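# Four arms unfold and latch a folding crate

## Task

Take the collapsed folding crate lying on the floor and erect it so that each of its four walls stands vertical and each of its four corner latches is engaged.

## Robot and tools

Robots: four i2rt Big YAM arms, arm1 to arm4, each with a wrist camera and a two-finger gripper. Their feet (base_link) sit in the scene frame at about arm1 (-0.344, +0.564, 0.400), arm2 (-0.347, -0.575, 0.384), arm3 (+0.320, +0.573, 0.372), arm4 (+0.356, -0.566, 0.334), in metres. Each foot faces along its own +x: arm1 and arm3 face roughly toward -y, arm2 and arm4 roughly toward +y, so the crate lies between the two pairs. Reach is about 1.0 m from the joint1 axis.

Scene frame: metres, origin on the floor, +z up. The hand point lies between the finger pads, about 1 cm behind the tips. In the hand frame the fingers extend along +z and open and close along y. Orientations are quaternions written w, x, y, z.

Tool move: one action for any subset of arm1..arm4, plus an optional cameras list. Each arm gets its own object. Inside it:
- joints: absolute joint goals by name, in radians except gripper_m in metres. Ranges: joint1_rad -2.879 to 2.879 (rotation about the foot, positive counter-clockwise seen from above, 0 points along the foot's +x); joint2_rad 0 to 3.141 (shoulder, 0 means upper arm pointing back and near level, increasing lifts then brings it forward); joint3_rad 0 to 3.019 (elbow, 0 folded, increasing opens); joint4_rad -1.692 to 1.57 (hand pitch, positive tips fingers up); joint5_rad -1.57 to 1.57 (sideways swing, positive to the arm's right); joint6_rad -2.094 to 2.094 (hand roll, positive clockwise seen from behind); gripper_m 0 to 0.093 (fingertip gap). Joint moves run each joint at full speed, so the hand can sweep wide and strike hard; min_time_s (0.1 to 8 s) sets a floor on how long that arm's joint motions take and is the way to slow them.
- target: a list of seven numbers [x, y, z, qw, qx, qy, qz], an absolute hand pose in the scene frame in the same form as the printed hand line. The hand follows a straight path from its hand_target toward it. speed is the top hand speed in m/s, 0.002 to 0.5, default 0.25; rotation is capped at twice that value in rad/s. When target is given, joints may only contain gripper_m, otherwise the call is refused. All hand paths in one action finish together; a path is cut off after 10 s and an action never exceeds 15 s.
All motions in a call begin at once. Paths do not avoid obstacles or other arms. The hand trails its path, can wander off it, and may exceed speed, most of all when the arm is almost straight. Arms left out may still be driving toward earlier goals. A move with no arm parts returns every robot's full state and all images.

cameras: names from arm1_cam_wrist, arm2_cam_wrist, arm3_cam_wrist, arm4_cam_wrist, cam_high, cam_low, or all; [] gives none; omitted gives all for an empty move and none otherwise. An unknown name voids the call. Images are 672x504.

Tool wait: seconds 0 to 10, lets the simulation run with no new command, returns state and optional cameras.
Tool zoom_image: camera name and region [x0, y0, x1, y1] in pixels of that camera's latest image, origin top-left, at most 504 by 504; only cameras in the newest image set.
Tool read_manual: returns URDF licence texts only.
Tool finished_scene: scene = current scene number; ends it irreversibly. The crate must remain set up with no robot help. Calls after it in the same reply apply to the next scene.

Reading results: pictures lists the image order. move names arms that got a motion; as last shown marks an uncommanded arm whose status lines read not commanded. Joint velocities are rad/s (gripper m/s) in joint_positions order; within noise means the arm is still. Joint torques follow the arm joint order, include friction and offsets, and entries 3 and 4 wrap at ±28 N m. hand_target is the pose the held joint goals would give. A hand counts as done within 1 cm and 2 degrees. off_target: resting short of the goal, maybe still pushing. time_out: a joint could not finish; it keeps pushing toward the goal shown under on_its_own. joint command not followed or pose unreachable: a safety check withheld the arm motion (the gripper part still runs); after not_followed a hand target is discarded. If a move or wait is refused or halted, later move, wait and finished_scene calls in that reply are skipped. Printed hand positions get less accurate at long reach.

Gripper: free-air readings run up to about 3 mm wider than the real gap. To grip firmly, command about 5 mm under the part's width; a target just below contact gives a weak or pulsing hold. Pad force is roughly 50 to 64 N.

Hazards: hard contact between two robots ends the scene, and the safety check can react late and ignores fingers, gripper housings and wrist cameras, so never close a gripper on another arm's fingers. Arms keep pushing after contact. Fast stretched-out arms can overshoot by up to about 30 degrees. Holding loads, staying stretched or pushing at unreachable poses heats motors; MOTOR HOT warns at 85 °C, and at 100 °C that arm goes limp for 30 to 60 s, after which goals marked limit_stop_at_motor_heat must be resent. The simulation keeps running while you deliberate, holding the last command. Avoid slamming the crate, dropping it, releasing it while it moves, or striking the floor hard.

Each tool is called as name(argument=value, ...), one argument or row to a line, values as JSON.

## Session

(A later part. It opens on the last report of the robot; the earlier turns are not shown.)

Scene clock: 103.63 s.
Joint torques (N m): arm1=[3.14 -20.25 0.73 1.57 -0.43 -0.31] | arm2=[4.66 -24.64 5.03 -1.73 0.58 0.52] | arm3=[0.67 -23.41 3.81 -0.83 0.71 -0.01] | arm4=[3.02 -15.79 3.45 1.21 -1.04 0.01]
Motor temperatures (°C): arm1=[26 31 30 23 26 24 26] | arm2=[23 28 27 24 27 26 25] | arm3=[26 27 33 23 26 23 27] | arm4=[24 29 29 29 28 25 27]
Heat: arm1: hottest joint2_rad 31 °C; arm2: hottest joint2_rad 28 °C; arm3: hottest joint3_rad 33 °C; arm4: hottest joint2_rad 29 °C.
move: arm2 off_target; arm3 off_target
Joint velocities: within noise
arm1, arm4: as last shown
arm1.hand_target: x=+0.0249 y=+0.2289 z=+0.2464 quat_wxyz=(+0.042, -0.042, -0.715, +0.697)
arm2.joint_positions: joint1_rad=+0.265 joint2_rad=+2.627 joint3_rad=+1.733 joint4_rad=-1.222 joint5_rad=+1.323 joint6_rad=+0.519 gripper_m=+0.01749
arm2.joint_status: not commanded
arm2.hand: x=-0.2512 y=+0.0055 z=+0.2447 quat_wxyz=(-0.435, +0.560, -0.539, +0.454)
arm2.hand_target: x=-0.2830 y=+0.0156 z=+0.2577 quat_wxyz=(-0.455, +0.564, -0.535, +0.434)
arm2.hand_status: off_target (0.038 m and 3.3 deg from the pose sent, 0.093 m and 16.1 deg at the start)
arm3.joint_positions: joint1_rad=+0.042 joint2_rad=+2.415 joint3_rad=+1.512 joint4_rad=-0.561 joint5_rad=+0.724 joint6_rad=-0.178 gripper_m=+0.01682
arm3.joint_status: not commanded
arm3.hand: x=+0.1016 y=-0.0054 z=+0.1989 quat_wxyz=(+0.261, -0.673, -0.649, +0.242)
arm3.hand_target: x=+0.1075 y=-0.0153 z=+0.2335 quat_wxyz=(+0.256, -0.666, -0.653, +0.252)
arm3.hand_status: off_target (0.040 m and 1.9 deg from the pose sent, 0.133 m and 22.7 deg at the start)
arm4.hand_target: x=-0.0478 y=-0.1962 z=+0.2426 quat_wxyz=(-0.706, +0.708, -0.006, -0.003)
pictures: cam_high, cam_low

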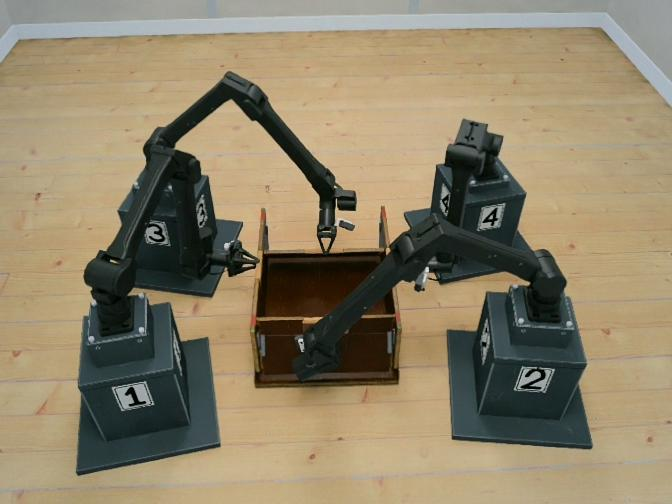

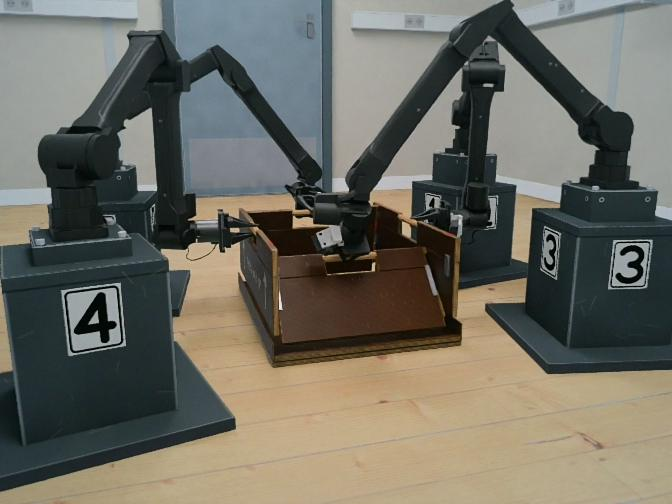

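move(
  arm2={"target": [-0.325, 0.013, 0.256, -0.4846, 0.5386, -0.5118, 0.4610], "speed": 0.12},
  arm3={"target": [0.185, -0.020, 0.268, -0.3554, 0.6154, 0.6093, -0.3518], "speed": 0.2},
)

move(
  arm3={"target": [0.250, -0.0205, 0.272, -0.4568, 0.5443, 0.5390, -0.4523], "speed": 0.15},
  cameras=["cam_high"],
)

Scene clock: 113.10 s.
Joint torques (N m): arm1=[3.37 -20.42 0.57 1.47 -0.37 -0.28] | arm2=[5.42 -24.64 5.3 -1.68 -0.4 0.51] | arm3=[0.62 -20.89 6.41 -1.68 0.7 -0.07] | arm4=[3.02 -15.79 3.47 1.21 -1.04 0.01]
Motor temperatures (°C): arm1=[26 31 29 23 26 24 26] | arm2=[23 29 27 25 27 26 25] | arm3=[26 27 32 23 26 23 28] | arm4=[24 29 28 29 28 25 27]
Heat: arm1: hottest joint2_rad 31 °C; arm2: hottest joint2_rad 29 °C; arm3: hottest joint3_rad 32 °C; arm4: hottest joint2_rad 29 °C.
move: arm2 off_target; arm3 off_target
Joint velocities: within noise
arm1, arm4: as last shown
arm2.joint_positions: joint1_rad=+0.330 joint2_rad=+2.745 joint3_rad=+1.891 joint4_rad=-1.676 joint5_rad=+1.372 joint6_rad=+0.931 gripper_m=+0.01749
arm2.joint_status: not commanded
arm2.hand: x=-0.2862 y=+0.0069 z=+0.2484 quat_wxyz=(-0.469, +0.545, -0.510, +0.473)
arm2.hand_target: x=-0.3239 y=+0.0135 z=+0.2567 quat_wxyz=(-0.486, +0.549, -0.510, +0.450)
arm2.hand_status: off_target (0.040 m and 2.3 deg from the pose sent, 0.075 m and 7.0 deg at the start; a joint's target at an end of its range on 19 of 48 steps)
arm3.joint_positions: joint1_rad=+0.226 joint2_rad=+2.415 joint3_rad=+1.516 joint4_rad=-0.742 joint5_rad=+1.049 joint6_rad=+0.086 gripper_m=+0.01682
arm3.joint_status: not commanded
arm3.hand: x=+0.1752 y=-0.0046 z=+0.2431 quat_wxyz=(+0.358, -0.623, -0.601, +0.349)
arm3.hand_target: x=+0.1842 y=-0.0202 z=+0.2675 quat_wxyz=(+0.355, -0.614, -0.610, +0.353)
arm3.hand_status: off_target (0.031 m and 1.3 deg from the pose sent, 0.109 m and 18.4 deg at the start)
pictures: none

Scene clock: 115.80 s.
Joint torques (N m): arm1=[2.61 -19.9 0.65 1.54 -0.49 -0.3] | arm2=[4.6 -24.7 5.29 -1.58 -0.33 0.47] | arm3=[1.03 -19.55 6.89 -3 1.47 0.01] | arm4=[3.02 -15.79 3.47 1.21 -1.05 0.01]
Motor temperatures (°C): arm1=[26 31 29 23 26 24 26] | arm2=[24 29 27 25 27 26 25] | arm3=[26 27 32 23 27 23 28] | arm4=[24 30 28 29 28 25 27]
Heat: arm1: hottest joint2_rad 31 °C; arm2: hottest joint2_rad 29 °C; arm3: hottest joint3_rad 32 °C; arm4: hottest joint2_rad 30 °C.
move: arm3 off_target
Joint velocities: within noise
arm1.joint_positions: joint1_rad=+0.956 joint2_rad=+2.683 joint3_rad=+0.982 joint4_rad=+1.569 joint5_rad=+1.314 joint6_rad=-1.405 gripper_m=+0.01699
arm1.joint_status: not commanded
arm1.hand: x=+0.0019 y=+0.2187 z=+0.2426 quat_wxyz=(+0.049, -0.075, -0.713, +0.696)
arm1.hand_target: x=+0.0248 y=+0.2289 z=+0.2464 quat_wxyz=(+0.042, -0.042, -0.715, +0.697)
arm1.hand_status: not commanded
arm2.joint_positions: joint1_rad=+0.339 joint2_rad=+2.746 joint3_rad=+1.891 joint4_rad=-1.679 joint5_rad=+1.370 joint6_rad=+0.936 gripper_m=+0.01749
arm2.joint_status: not commanded
arm2.hand: x=-0.2914 y=+0.0066 z=+0.2477 quat_wxyz=(-0.471, +0.547, -0.508, +0.471)
arm2.hand_target: x=-0.3234 y=+0.0131 z=+0.2560 quat_wxyz=(-0.486, +0.549, -0.510, +0.450)
arm2.hand_status: not commanded
arm3.joint_positions: joint1_rad=+0.362 joint2_rad=+2.636 joint3_rad=+1.805 joint4_rad=-1.505 joint5_rad=+1.301 joint6_rad=+0.804 gripper_m=+0.01682
arm3.joint_status: not commanded
arm3.hand: x=+0.2361 y=-0.0052 z=+0.2568 quat_wxyz=(+0.454, -0.563, -0.529, +0.443)
arm3.hand_target: x=+0.2494 y=-0.0209 z=+0.2730 quat_wxyz=(+0.454, -0.545, -0.540, +0.454)
arm3.hand_status: off_target (0.026 m and 2.7 deg from the pose sent, 0.082 m and 20.0 deg at the start)
arm4.joint_positions: joint1_rad=+0.896 joint2_rad=+2.522 joint3_rad=+0.951 joint4_rad=+1.562 joint5_rad=+1.154 joint6_rad=-1.538 gripper_m=+0.01706
arm4.joint_status: not commanded
arm4.hand: x=-0.0312 y=-0.1925 z=+0.2458 quat_wxyz=(-0.706, +0.708, -0.026, +0.009)
arm4.hand_target: x=-0.0475 y=-0.1962 z=+0.2426 quat_wxyz=(-0.706, +0.708, -0.007, -0.003)
arm4.hand_status: not commanded

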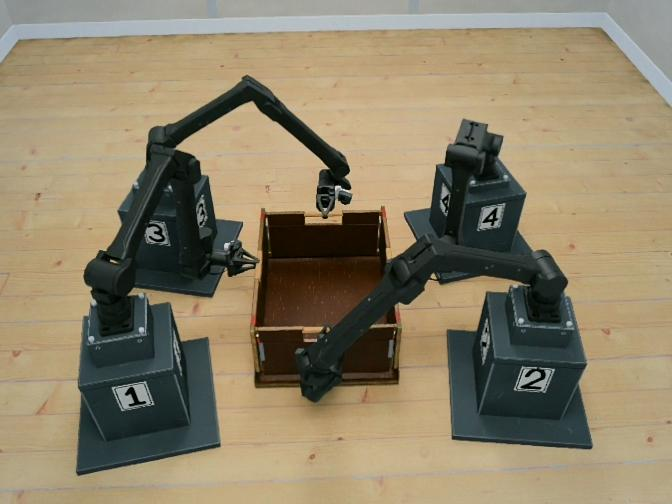

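move(
  arm2={"target": [-0.343, 0.013, 0.256, -0.4846, 0.5386, -0.5118, 0.4610], "speed": 0.08},
  arm3={"target": [0.302, -0.018, 0.269, -0.4937, 0.5111, 0.5061, -0.4888], "speed": 0.1},
)

move(
  arm3={"target": [0.330, -0.0155, 0.266, -0.4937, 0.5111, 0.5061, -0.4888], "speed": 0.08},
  cameras=["cam_high", "cam_low"],
)

zoom_image(
  camera="cam_high",
  region=[230, 190, 440, 400],
)

zoom_image(
  camera="cam_high",
  region=[250, 300, 310, 360],
)

zoom_image(
  camera="cam_high",
  region=[370, 300, 430, 360],
)

zoom_image(
  camera="cam_high",
  region=[250, 195, 310, 255],
)

zoom_image(
  camera="cam_high",
  region=[355, 190, 415, 250],
)

Scene clock: 119.07 s.
Joint torques (N m): arm1=[3.43 -19.96 0.7 1.55 -0.52 -0.27] | arm2=[7.12 -25 5.31 -1.5 -0.98 0.43] | arm3=[6.24 -20.31 5.49 -3.02 1 0.18] | arm4=[3.02 -15.79 3.47 1.21 -1.05 0.02]
Motor temperatures (°C): arm1=[26 32 29 23 26 24 26] | arm2=[24 29 27 25 27 26 25] | arm3=[26 28 32 23 27 23 28] | arm4=[24 30 28 29 28 25 27]
Heat: arm1: hottest joint2_rad 32 °C; arm2: hottest joint2_rad 29 °C; arm3: hottest joint3_rad 32 °C; arm4: hottest joint2_rad 30 °C.
move: arm2 off_target; arm3 off_target
Joint velocities: within noise
arm1, arm4: as last shown
arm2.joint_positions: joint1_rad=+0.339 joint2_rad=+2.746 joint3_rad=+1.897 joint4_rad=-1.682 joint5_rad=+1.356 joint6_rad=+0.936 gripper_m=+0.01749
arm2.joint_status: not commanded
arm2.hand: x=-0.2919 y=+0.0065 z=+0.2476 quat_wxyz=(-0.467, +0.545, -0.513, +0.471)
arm2.hand_target: x=-0.3410 y=+0.0120 z=+0.2557 quat_wxyz=(-0.482, +0.554, -0.513, +0.444)
arm2.hand_status: off_target (0.052 m and 2.5 deg from the pose sent, 0.053 m and 2.2 deg at the start; a joint's target at an end of its range on 34 of 37 steps)
arm3.joint_positions: joint1_rad=+0.393 joint2_rad=+2.674 joint3_rad=+1.837 joint4_rad=-1.629 joint5_rad=+1.335 joint6_rad=+0.937 gripper_m=+0.01682
arm3.joint_status: not commanded
arm3.hand: x=+0.2519 y=-0.0045 z=+0.2564 quat_wxyz=(+0.457, -0.546, -0.526, +0.466)
arm3.hand_target: x=+0.2994 y=-0.0157 z=+0.2680 quat_wxyz=(+0.443, -0.515, -0.551, +0.485)
arm3.hand_status: off_target (0.053 m and 6.8 deg from the pose sent, 0.068 m and 9.5 deg at the start; a joint's target at an end of its range on 29 of 37 steps)
pictures: none

Scene clock: 120.43 s.
Joint torques (N m): arm1=[2.73 -20.42 0.68 1.57 -0.53 -0.33] | arm2=[7.12 -25 5.3 -1.51 -0.98 0.43] | arm3=[10.11 -20.13 5.67 -3 0.05 0.14] | arm4=[3.02 -15.79 3.45 1.21 -1.05 0.02]
Motor temperatures (°C): arm1=[26 32 29 23 26 24 26] | arm2=[24 29 27 25 27 26 25] | arm3=[26 28 32 23 27 23 28] | arm4=[24 30 28 29 28 25 27]
Heat: arm1: hottest joint2_rad 32 °C; arm2: hottest joint2_rad 29 °C; arm3: hottest joint3_rad 32 °C; arm4: hottest joint2_rad 30 °C.
move: arm3 off_target
Joint velocities: within noise
arm1, arm2, arm4: as last shown
arm3.joint_positions: joint1_rad=+0.394 joint2_rad=+2.674 joint3_rad=+1.839 joint4_rad=-1.629 joint5_rad=+1.330 joint6_rad=+0.936 gripper_m=+0.01682
arm3.joint_status: not commanded
arm3.hand: x=+0.2529 y=-0.0045 z=+0.2561 quat_wxyz=(+0.456, -0.547, -0.526, +0.464)
arm3.hand_target: x=+0.3256 y=-0.0126 z=+0.2656 quat_wxyz=(+0.434, -0.512, -0.561, +0.484)
arm3.hand_status: off_target (0.078 m and 6.9 deg from the pose sent, 0.079 m and 6.8 deg at the start; a joint's target at an end of its range on 40 of 41 steps)

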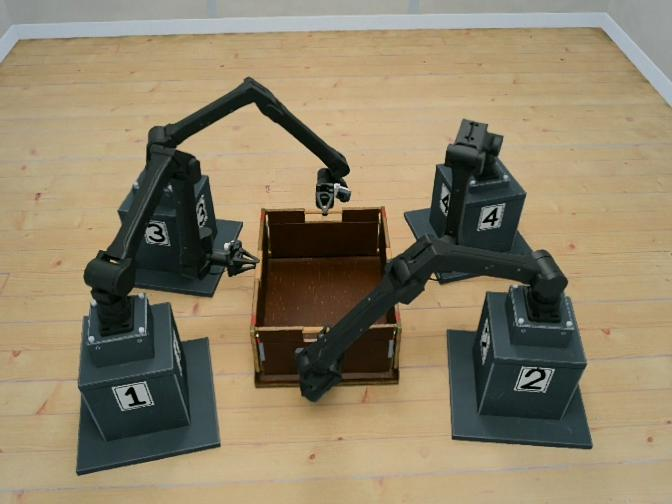

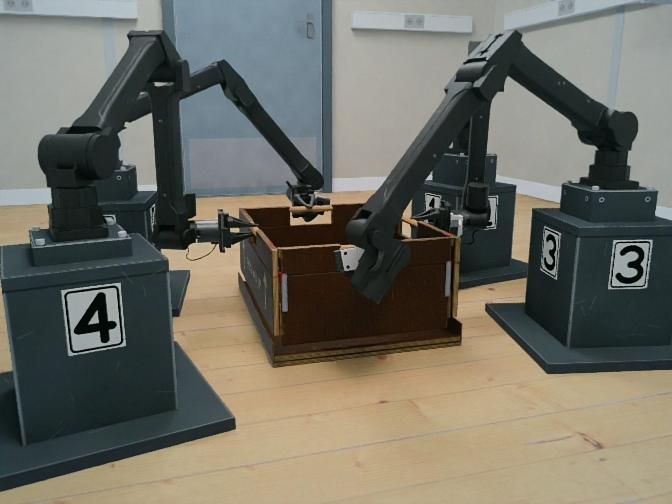

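Scaled by 2.400 from the camera's image (finer frame: 960x720).

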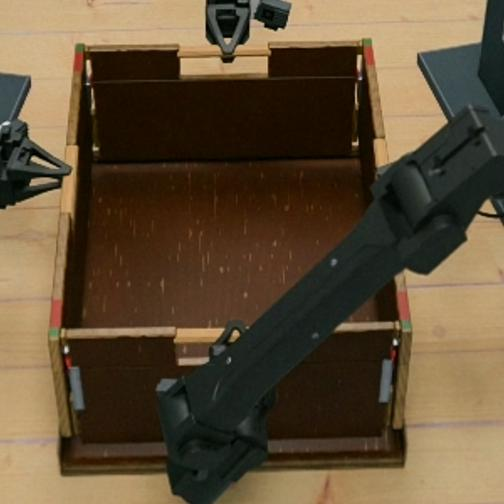

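Scaled by 8.400 from the camera's image (finer frame: 960x720).

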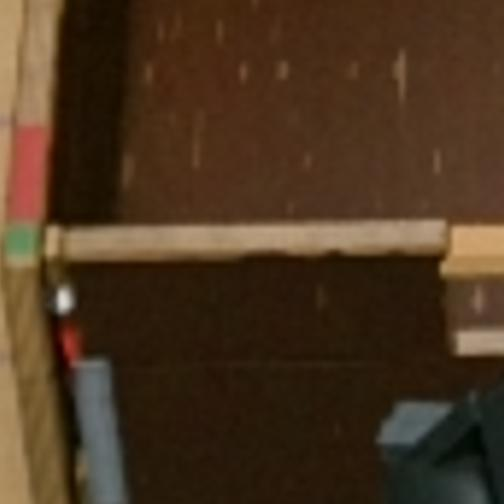

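Scaled by 8.400 from the camera's image (finer frame: 960x720).

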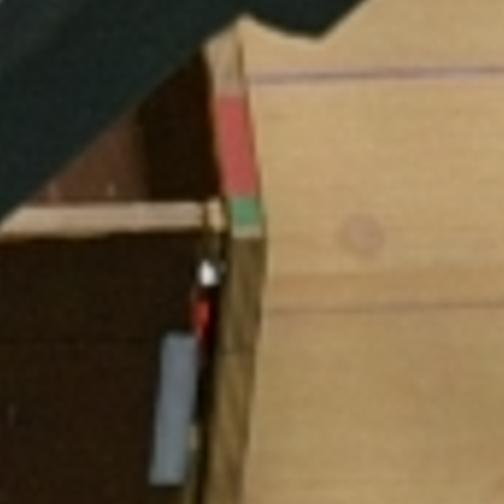

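Scaled by 8.400 from the camera's image (finer frame: 960x720).

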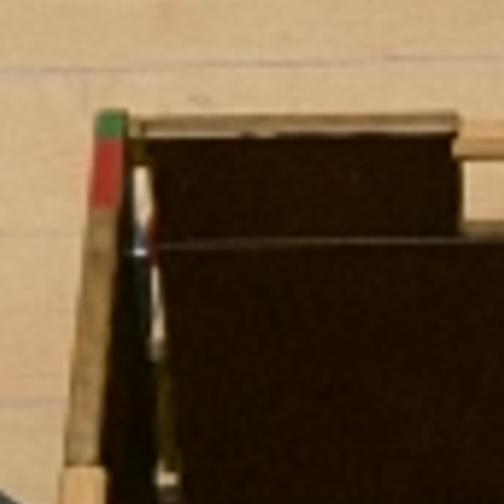

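Scaled by 8.400 from the camera's image (finer frame: 960x720).

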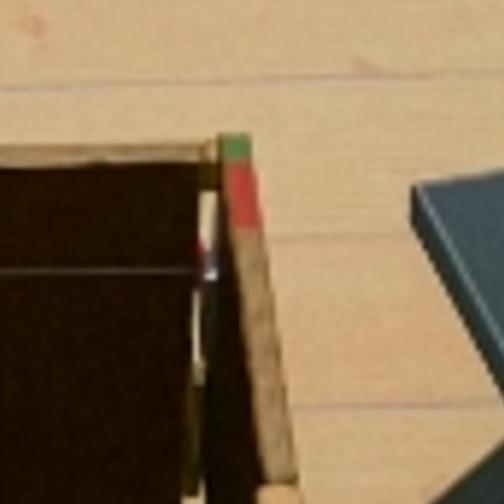

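move(
  arm2={"target": [-0.225, 0.008, 0.252, -0.4846, 0.5386, -0.5118, 0.4610], "speed": 0.15},
  arm3={"target": [0.185, -0.008, 0.262, -0.4568, 0.5443, 0.5390, -0.4523], "speed": 0.18},
  cameras=["cam_high"],
)

zoom_image(
  camera="cam_high",
  region=[230, 190, 440, 400],
)

Scene clock: 124.43 s.
Joint torques (N m): arm1=[2.78 -19.84 0.75 1.58 -0.52 -0.34] | arm2=[-8.35 -24.06 4.1 0.65 0.63 -0.1] | arm3=[-8.12 -18.84 4.19 0.7 1.44 -0.55] | arm4=[3.02 -15.85 3.47 1.21 -1.06 0.02]
Motor temperatures (°C): arm1=[26 32 29 23 26 24 26] | arm2=[24 29 27 25 27 26 25] | arm3=[26 28 32 23 27 23 28] | arm4=[24 30 28 29 28 25 28]
Heat: arm1: hottest joint2_rad 32 °C; arm2: hottest joint2_rad 29 °C; arm3: hottest joint3_rad 32 °C; arm4: hottest joint2_rad 30 °C.
move: arm2 off_target; arm3 off_target
Joint velocities: within noise
arm1, arm4: as last shown
arm2.joint_positions: joint1_rad=+0.336 joint2_rad=+2.619 joint3_rad=+1.656 joint4_rad=-1.088 joint5_rad=+1.450 joint6_rad=+0.450 gripper_m=+0.01749
arm2.joint_status: not commanded
arm2.hand: x=-0.2873 y=+0.0062 z=+0.2473 quat_wxyz=(-0.498, +0.570, -0.477, +0.446)
arm2.hand_target: x=-0.2343 y=+0.0038 z=+0.2517 quat_wxyz=(-0.482, +0.543, -0.509, +0.462)
arm2.hand_status: off_target (0.063 m and 5.8 deg from the pose sent, 0.067 m and 2.5 deg at the start)
arm3.joint_positions: joint1_rad=+0.387 joint2_rad=+2.565 joint3_rad=+1.665 joint4_rad=-1.198 joint5_rad=+1.359 joint6_rad=+0.567 gripper_m=+0.01682
arm3.joint_status: not commanded
arm3.hand: x=+0.2476 y=-0.0056 z=+0.2564 quat_wxyz=(+0.430, -0.535, -0.553, +0.472)
arm3.hand_target: x=+0.1938 y=-0.0046 z=+0.2629 quat_wxyz=(+0.458, -0.544, -0.537, +0.453)
arm3.hand_status: off_target (0.063 m and 4.3 deg from the pose sent, 0.068 m and 2.0 deg at the start)
arm4.hand_target: x=-0.0476 y=-0.1962 z=+0.2426 quat_wxyz=(-0.706, +0.708, -0.007, -0.003)

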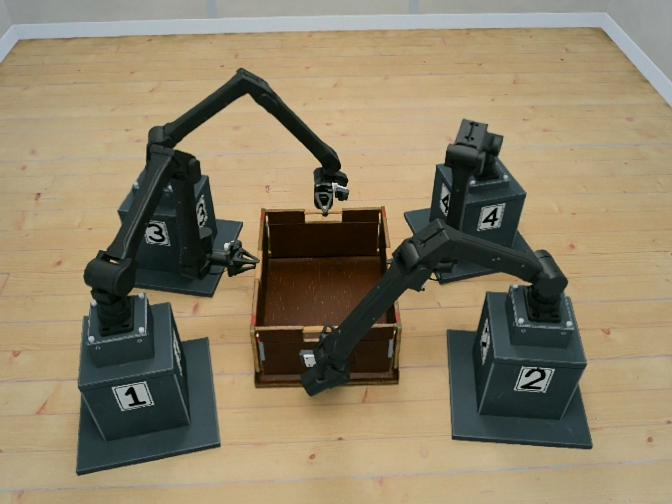

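Scaled by 2.400 from the camera's image (finer frame: 960x720).

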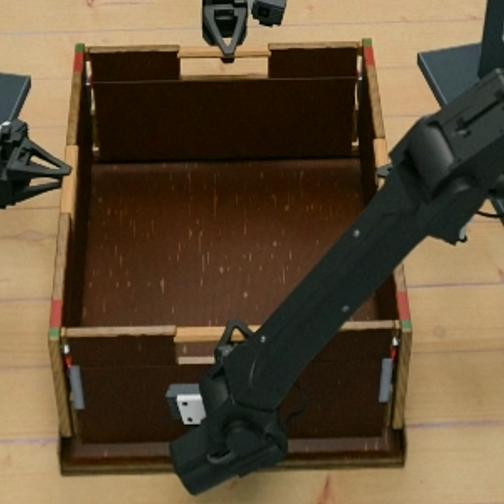

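move(
  arm1={"target": [0.010, 0.220, 0.246, 0.026, -0.024, -0.722, 0.691], "speed": 0.1},
  arm2={"target": [-0.292, 0.007, 0.2515, -0.487, 0.544, -0.509, 0.456], "speed": 0.1},
  arm3={"target": [0.255, -0.008, 0.260, 0.459, -0.500, -0.544, 0.493], "speed": 0.1},
  arm4={"target": [-0.037, -0.194, 0.246, -0.702, 0.712, 0.011, 0.008], "speed": 0.1},
)

move(
  arm1={"joints": {"gripper_m": 0.09}},
  arm2={"joints": {"gripper_m": 0.09}},
  arm3={"joints": {"gripper_m": 0.09}},
  arm4={"joints": {"gripper_m": 0.09}},
  cameras=["cam_high"],
)

Scene clock: 128.53 s.
Joint torques (N m): arm1=[0.56 -20.07 -0.46 1.54 -0.73 -0.14] | arm2=[0.21 -23.82 4.97 -1.43 -0.08 0.62] | arm3=[0.03 -18.32 4.78 -2.66 1.72 0.21] | arm4=[2.08 -17.2 1.55 0.8 -0.87 -0.14]
Motor temperatures (°C): arm1=[26 32 29 23 26 24 26] | arm2=[24 29 27 25 27 26 25] | arm3=[26 28 31 24 27 23 28] | arm4=[24 30 28 29 28 25 28]
Heat: arm1: hottest joint2_rad 32 °C; arm2: hottest joint2_rad 29 °C; arm3: hottest joint3_rad 31 °C; arm4: hottest joint2_rad 30 °C.
move: arm1 off_target; arm2 done; arm3 off_target; arm4 off_target
Joint velocities: within noise
arm1.joint_positions: joint1_rad=+0.947 joint2_rad=+2.674 joint3_rad=+0.942 joint4_rad=+1.574 joint5_rad=+1.229 joint6_rad=-1.392 gripper_m=+0.01699
arm1.joint_status: not commanded
arm1.hand: x=+0.0012 y=+0.2191 z=+0.2424 quat_wxyz=(+0.027, -0.046, -0.722, +0.690)
arm1.hand_target: x=+0.0106 y=+0.2200 z=+0.2466 quat_wxyz=(+0.025, -0.026, -0.723, +0.690)
arm1.hand_status: off_target (0.009 m and 2.5 deg from the pose sent, 0.009 m and 6.5 deg at the start; a joint's target at an end of its range on 56 of 67 steps)
arm2.joint_positions: joint1_rad=+0.337 joint2_rad=+2.703 joint3_rad=+1.811 joint4_rad=-1.507 joint5_rad=+1.415 joint6_rad=+0.810 gripper_m=+0.01749
arm2.joint_status: not commanded
arm2.hand: x=-0.2892 y=+0.0068 z=+0.2484 quat_wxyz=(-0.488, +0.554, -0.496, +0.459)
arm2.hand_target: x=-0.2919 y=+0.0088 z=+0.2525 quat_wxyz=(-0.492, +0.544, -0.510, +0.450)
arm2.hand_status: done (0.004 m and 1.9 deg from the pose sent, 0.006 m and 5.0 deg at the start)
arm3.joint_positions: joint1_rad=+0.394 joint2_rad=+2.633 joint3_rad=+1.751 joint4_rad=-1.451 joint5_rad=+1.398 joint6_rad=+0.808 gripper_m=+0.01682
arm3.joint_status: not commanded
arm3.hand: x=+0.2506 y=-0.0049 z=+0.2569 quat_wxyz=(+0.444, -0.526, -0.536, +0.489)
arm3.hand_target: x=+0.2547 y=-0.0087 z=+0.2595 quat_wxyz=(+0.454, -0.502, -0.546, +0.494)
arm3.hand_status: off_target (0.006 m and 3.6 deg from the pose sent, 0.009 m and 5.8 deg at the start)
arm4.joint_positions: joint1_rad=+0.892 joint2_rad=+2.519 joint3_rad=+0.934 joint4_rad=+1.562 joint5_rad=+1.122 joint6_rad=-1.533 gripper_m=+0.01706
arm4.joint_status: not commanded
arm4.hand: x=-0.0299 y=-0.1931 z=+0.2448 quat_wxyz=(-0.703, +0.711, -0.014, +0.002)
arm4.hand_target: x=-0.0367 y=-0.1939 z=+0.2455 quat_wxyz=(-0.702, +0.712, +0.009, +0.006)
arm4.hand_status: off_target (0.007 m and 2.9 deg from the pose sent, 0.006 m and 4.3 deg at the start; a joint's target at an end of its range on 1 of 72 steps)
pictures: none

Scene clock: 129.33 s.
Joint torques (N m): arm1=[1.2 -19.55 -0.49 1.8 0.16 0] | arm2=[0.26 -23.77 4.82 -0.65 0.2 0.23] | arm3=[0.15 -18.43 4.83 -1.46 0.63 0.19] | arm4=[2.37 -16.73 1.65 0.96 -0.13 -0.02]
Motor temperatures (°C): arm1=[26 32 29 23 26 24 26] | arm2=[24 29 27 25 27 26 25] | arm3=[26 28 31 24 27 23 28] | arm4=[24 30 28 29 28 25 28]
Heat: arm1: hottest joint2_rad 32 °C; arm2: hottest joint2_rad 29 °C; arm3: hottest joint3_rad 31 °C; arm4: hottest joint2_rad 30 °C.
move: arm1 done; arm2 done; arm3 done; arm4 done
Joint velocities: within noise
arm1.joint_positions: joint1_rad=+0.959 joint2_rad=+2.669 joint3_rad=+0.940 joint4_rad=+1.574 joint5_rad=+1.200 joint6_rad=-1.421 gripper_m=+0.08996
arm1.joint_status: all done
arm1.hand: x=+0.0111 y=+0.2228 z=+0.2435 quat_wxyz=(+0.021, -0.022, -0.724, +0.689)
arm1.hand_target: x=+0.0150 y=+0.2236 z=+0.2461 quat_wxyz=(+0.022, -0.015, -0.724, +0.689)
arm1.hand_status: not commanded
arm2.joint_positions: joint1_rad=+0.336 joint2_rad=+2.703 joint3_rad=+1.812 joint4_rad=-1.535 joint5_rad=+1.402 joint6_rad=+0.842 gripper_m=+0.08985
arm2.joint_status: all done
arm2.hand: x=-0.2881 y=+0.0038 z=+0.2494 quat_wxyz=(-0.484, +0.550, -0.502, +0.459)
arm2.hand_target: x=-0.2910 y=+0.0080 z=+0.2516 quat_wxyz=(-0.489, +0.544, -0.511, +0.451)
arm2.hand_status: not commanded
arm3.joint_positions: joint1_rad=+0.385 joint2_rad=+2.633 joint3_rad=+1.751 joint4_rad=-1.483 joint5_rad=+1.427 joint6_rad=+0.801 gripper_m=+0.08990
arm3.joint_status: all done
arm3.hand: x=+0.2446 y=-0.0056 z=+0.2628 quat_wxyz=(+0.457, -0.508, -0.542, +0.489)
arm3.hand_target: x=+0.2492 y=-0.0082 z=+0.2597 quat_wxyz=(+0.458, -0.502, -0.545, +0.490)
arm3.hand_status: not commanded
arm4.joint_positions: joint1_rad=+0.899 joint2_rad=+2.512 joint3_rad=+0.935 joint4_rad=+1.558 joint5_rad=+1.092 joint6_rad=-1.553 gripper_m=+0.08995
arm4.joint_status: all done
arm4.hand: x=-0.0398 y=-0.1951 z=+0.2482 quat_wxyz=(-0.704, +0.710, +0.004, -0.006)
arm4.hand_target: x=-0.0409 y=-0.1962 z=+0.2455 quat_wxyz=(-0.702, +0.712, +0.017, +0.003)
arm4.hand_status: not commanded

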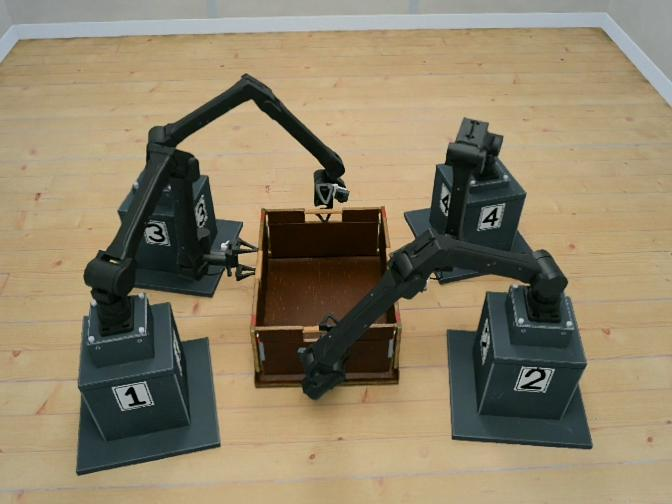

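move(
  arm1={"target": [0.020, 0.285, 0.250, 0.026, -0.024, -0.722, 0.691], "speed": 0.15},
  arm2={"target": [-0.352, 0.007, 0.260, -0.487, 0.544, -0.509, 0.456], "speed": 0.15},
  arm3={"target": [0.312, -0.008, 0.268, 0.459, -0.500, -0.544, 0.493], "speed": 0.15},
  arm4={"target": [-0.046, -0.257, 0.250, -0.702, 0.712, 0.011, 0.008], "speed": 0.15},
  cameras=["cam_high", "cam_low"],
)

zoom_image(
  camera="cam_high",
  region=[230, 190, 440, 400],
)

Scene clock: 132.23 s.
Joint torques (N m): arm1=[-0.97 -19.6 -1.07 1.4 0.38 0.19] | arm2=[-0.97 -22.95 6.02 -1.26 0.28 0.16] | arm3=[-0.97 -17.44 5.98 -1.69 0.3 0.24] | arm4=[1.38 -16.56 0.65 1.31 0 0.25]
Motor temperatures (°C): arm1=[26 31 29 23 26 24 26] | arm2=[24 29 27 25 27 26 25] | arm3=[26 28 31 24 27 23 28] | arm4=[24 30 28 29 28 25 27]
Heat: arm1: hottest joint2_rad 31 °C; arm2: hottest joint2_rad 29 °C; arm3: hottest joint3_rad 31 °C; arm4: hottest joint2_rad 30 °C.
move: arm1 done; arm2 off_target; arm3 off_target; arm4 done
Joint velocities: within noise
arm1.joint_positions: joint1_rad=+1.119 joint2_rad=+2.651 joint3_rad=+0.911 joint4_rad=+1.528 joint5_rad=+1.361 joint6_rad=-1.357 gripper_m=+0.08996
arm1.joint_status: not commanded
arm1.hand: x=+0.0260 y=+0.2849 z=+0.2485 quat_wxyz=(+0.021, -0.023, -0.720, +0.693)
arm1.hand_target: x=+0.0235 y=+0.2831 z=+0.2507 quat_wxyz=(+0.022, -0.028, -0.720, +0.693)
arm1.hand_status: done (0.006 m and 0.6 deg from the pose sent, 0.063 m and 0.7 deg at the start)
arm2.joint_positions: joint1_rad=+0.438 joint2_rad=+2.707 joint3_rad=+1.860 joint4_rad=-1.688 joint5_rad=+1.317 joint6_rad=+0.970 gripper_m=+0.08989
arm2.joint_status: not commanded
arm2.hand: x=-0.3491 y=+0.0005 z=+0.2597 quat_wxyz=(-0.482, +0.561, -0.507, +0.443)
arm2.hand_target: x=-0.3464 y=+0.0061 z=+0.2598 quat_wxyz=(-0.482, +0.556, -0.514, +0.442)
arm2.hand_status: off_target (0.007 m and 2.5 deg from the pose sent, 0.065 m and 1.2 deg at the start; a joint's target at an end of its range on 32 of 42 steps)
arm3.joint_positions: joint1_rad=+0.506 joint2_rad=+2.633 joint3_rad=+1.796 joint4_rad=-1.661 joint5_rad=+1.362 joint6_rad=+0.939 gripper_m=+0.08990
arm3.joint_status: not commanded
arm3.hand: x=+0.3157 y=-0.0056 z=+0.2775 quat_wxyz=(+0.437, -0.497, -0.562, +0.495)
arm3.hand_target: x=+0.3124 y=-0.0084 z=+0.2684 quat_wxyz=(+0.441, -0.501, -0.560, +0.492)
arm3.hand_status: off_target (0.010 m and 3.3 deg from the pose sent, 0.068 m and 1.0 deg at the start; a joint's target at an end of its range on 32 of 42 steps)
arm4.joint_positions: joint1_rad=+1.037 joint2_rad=+2.498 joint3_rad=+0.889 joint4_rad=+1.558 joint5_rad=+1.240 joint6_rad=-1.553 gripper_m=+0.08995
arm4.joint_status: not commanded
arm4.hand: x=-0.0476 y=-0.2558 z=+0.2495 quat_wxyz=(-0.701, +0.713, +0.012, +0.009)
arm4.hand_target: x=-0.0442 y=-0.2544 z=+0.2506 quat_wxyz=(-0.701, +0.713, +0.009, +0.010)
arm4.hand_status: done (0.002 m and 0.2 deg from the pose sent, 0.062 m and 1.8 deg at the start; a joint's target at an end of its range on 36 of 40 steps)

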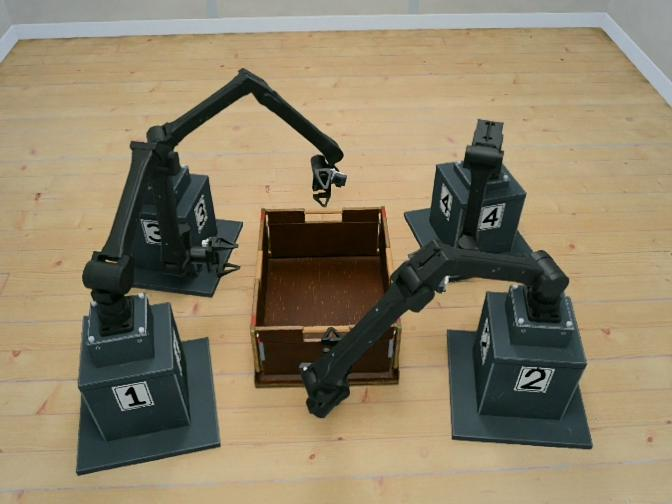

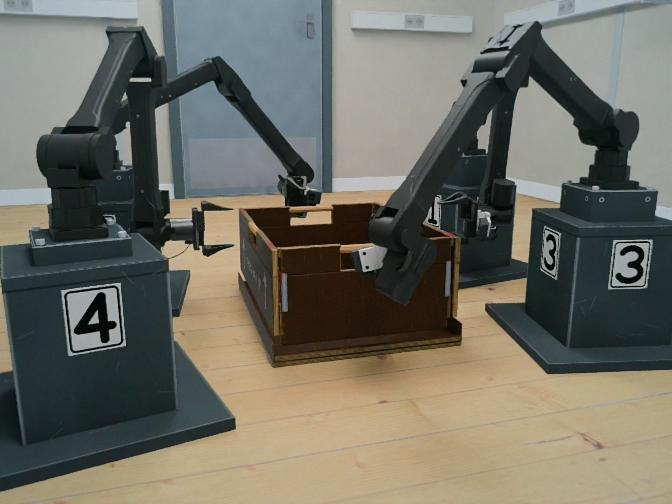

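Scaled by 2.400 from the camera's image (finer frame: 960x720).

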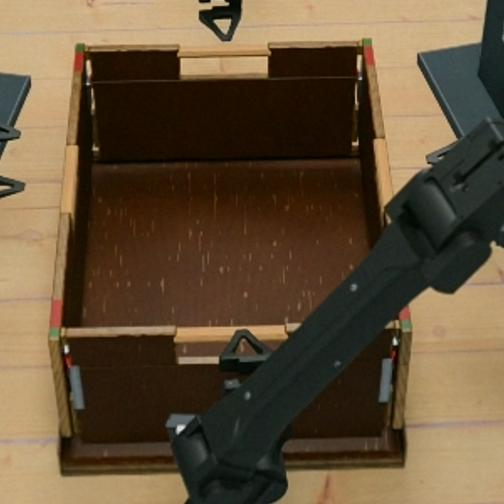

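finished_scene(
  scene=2,
)

The scene is finished: the task was done.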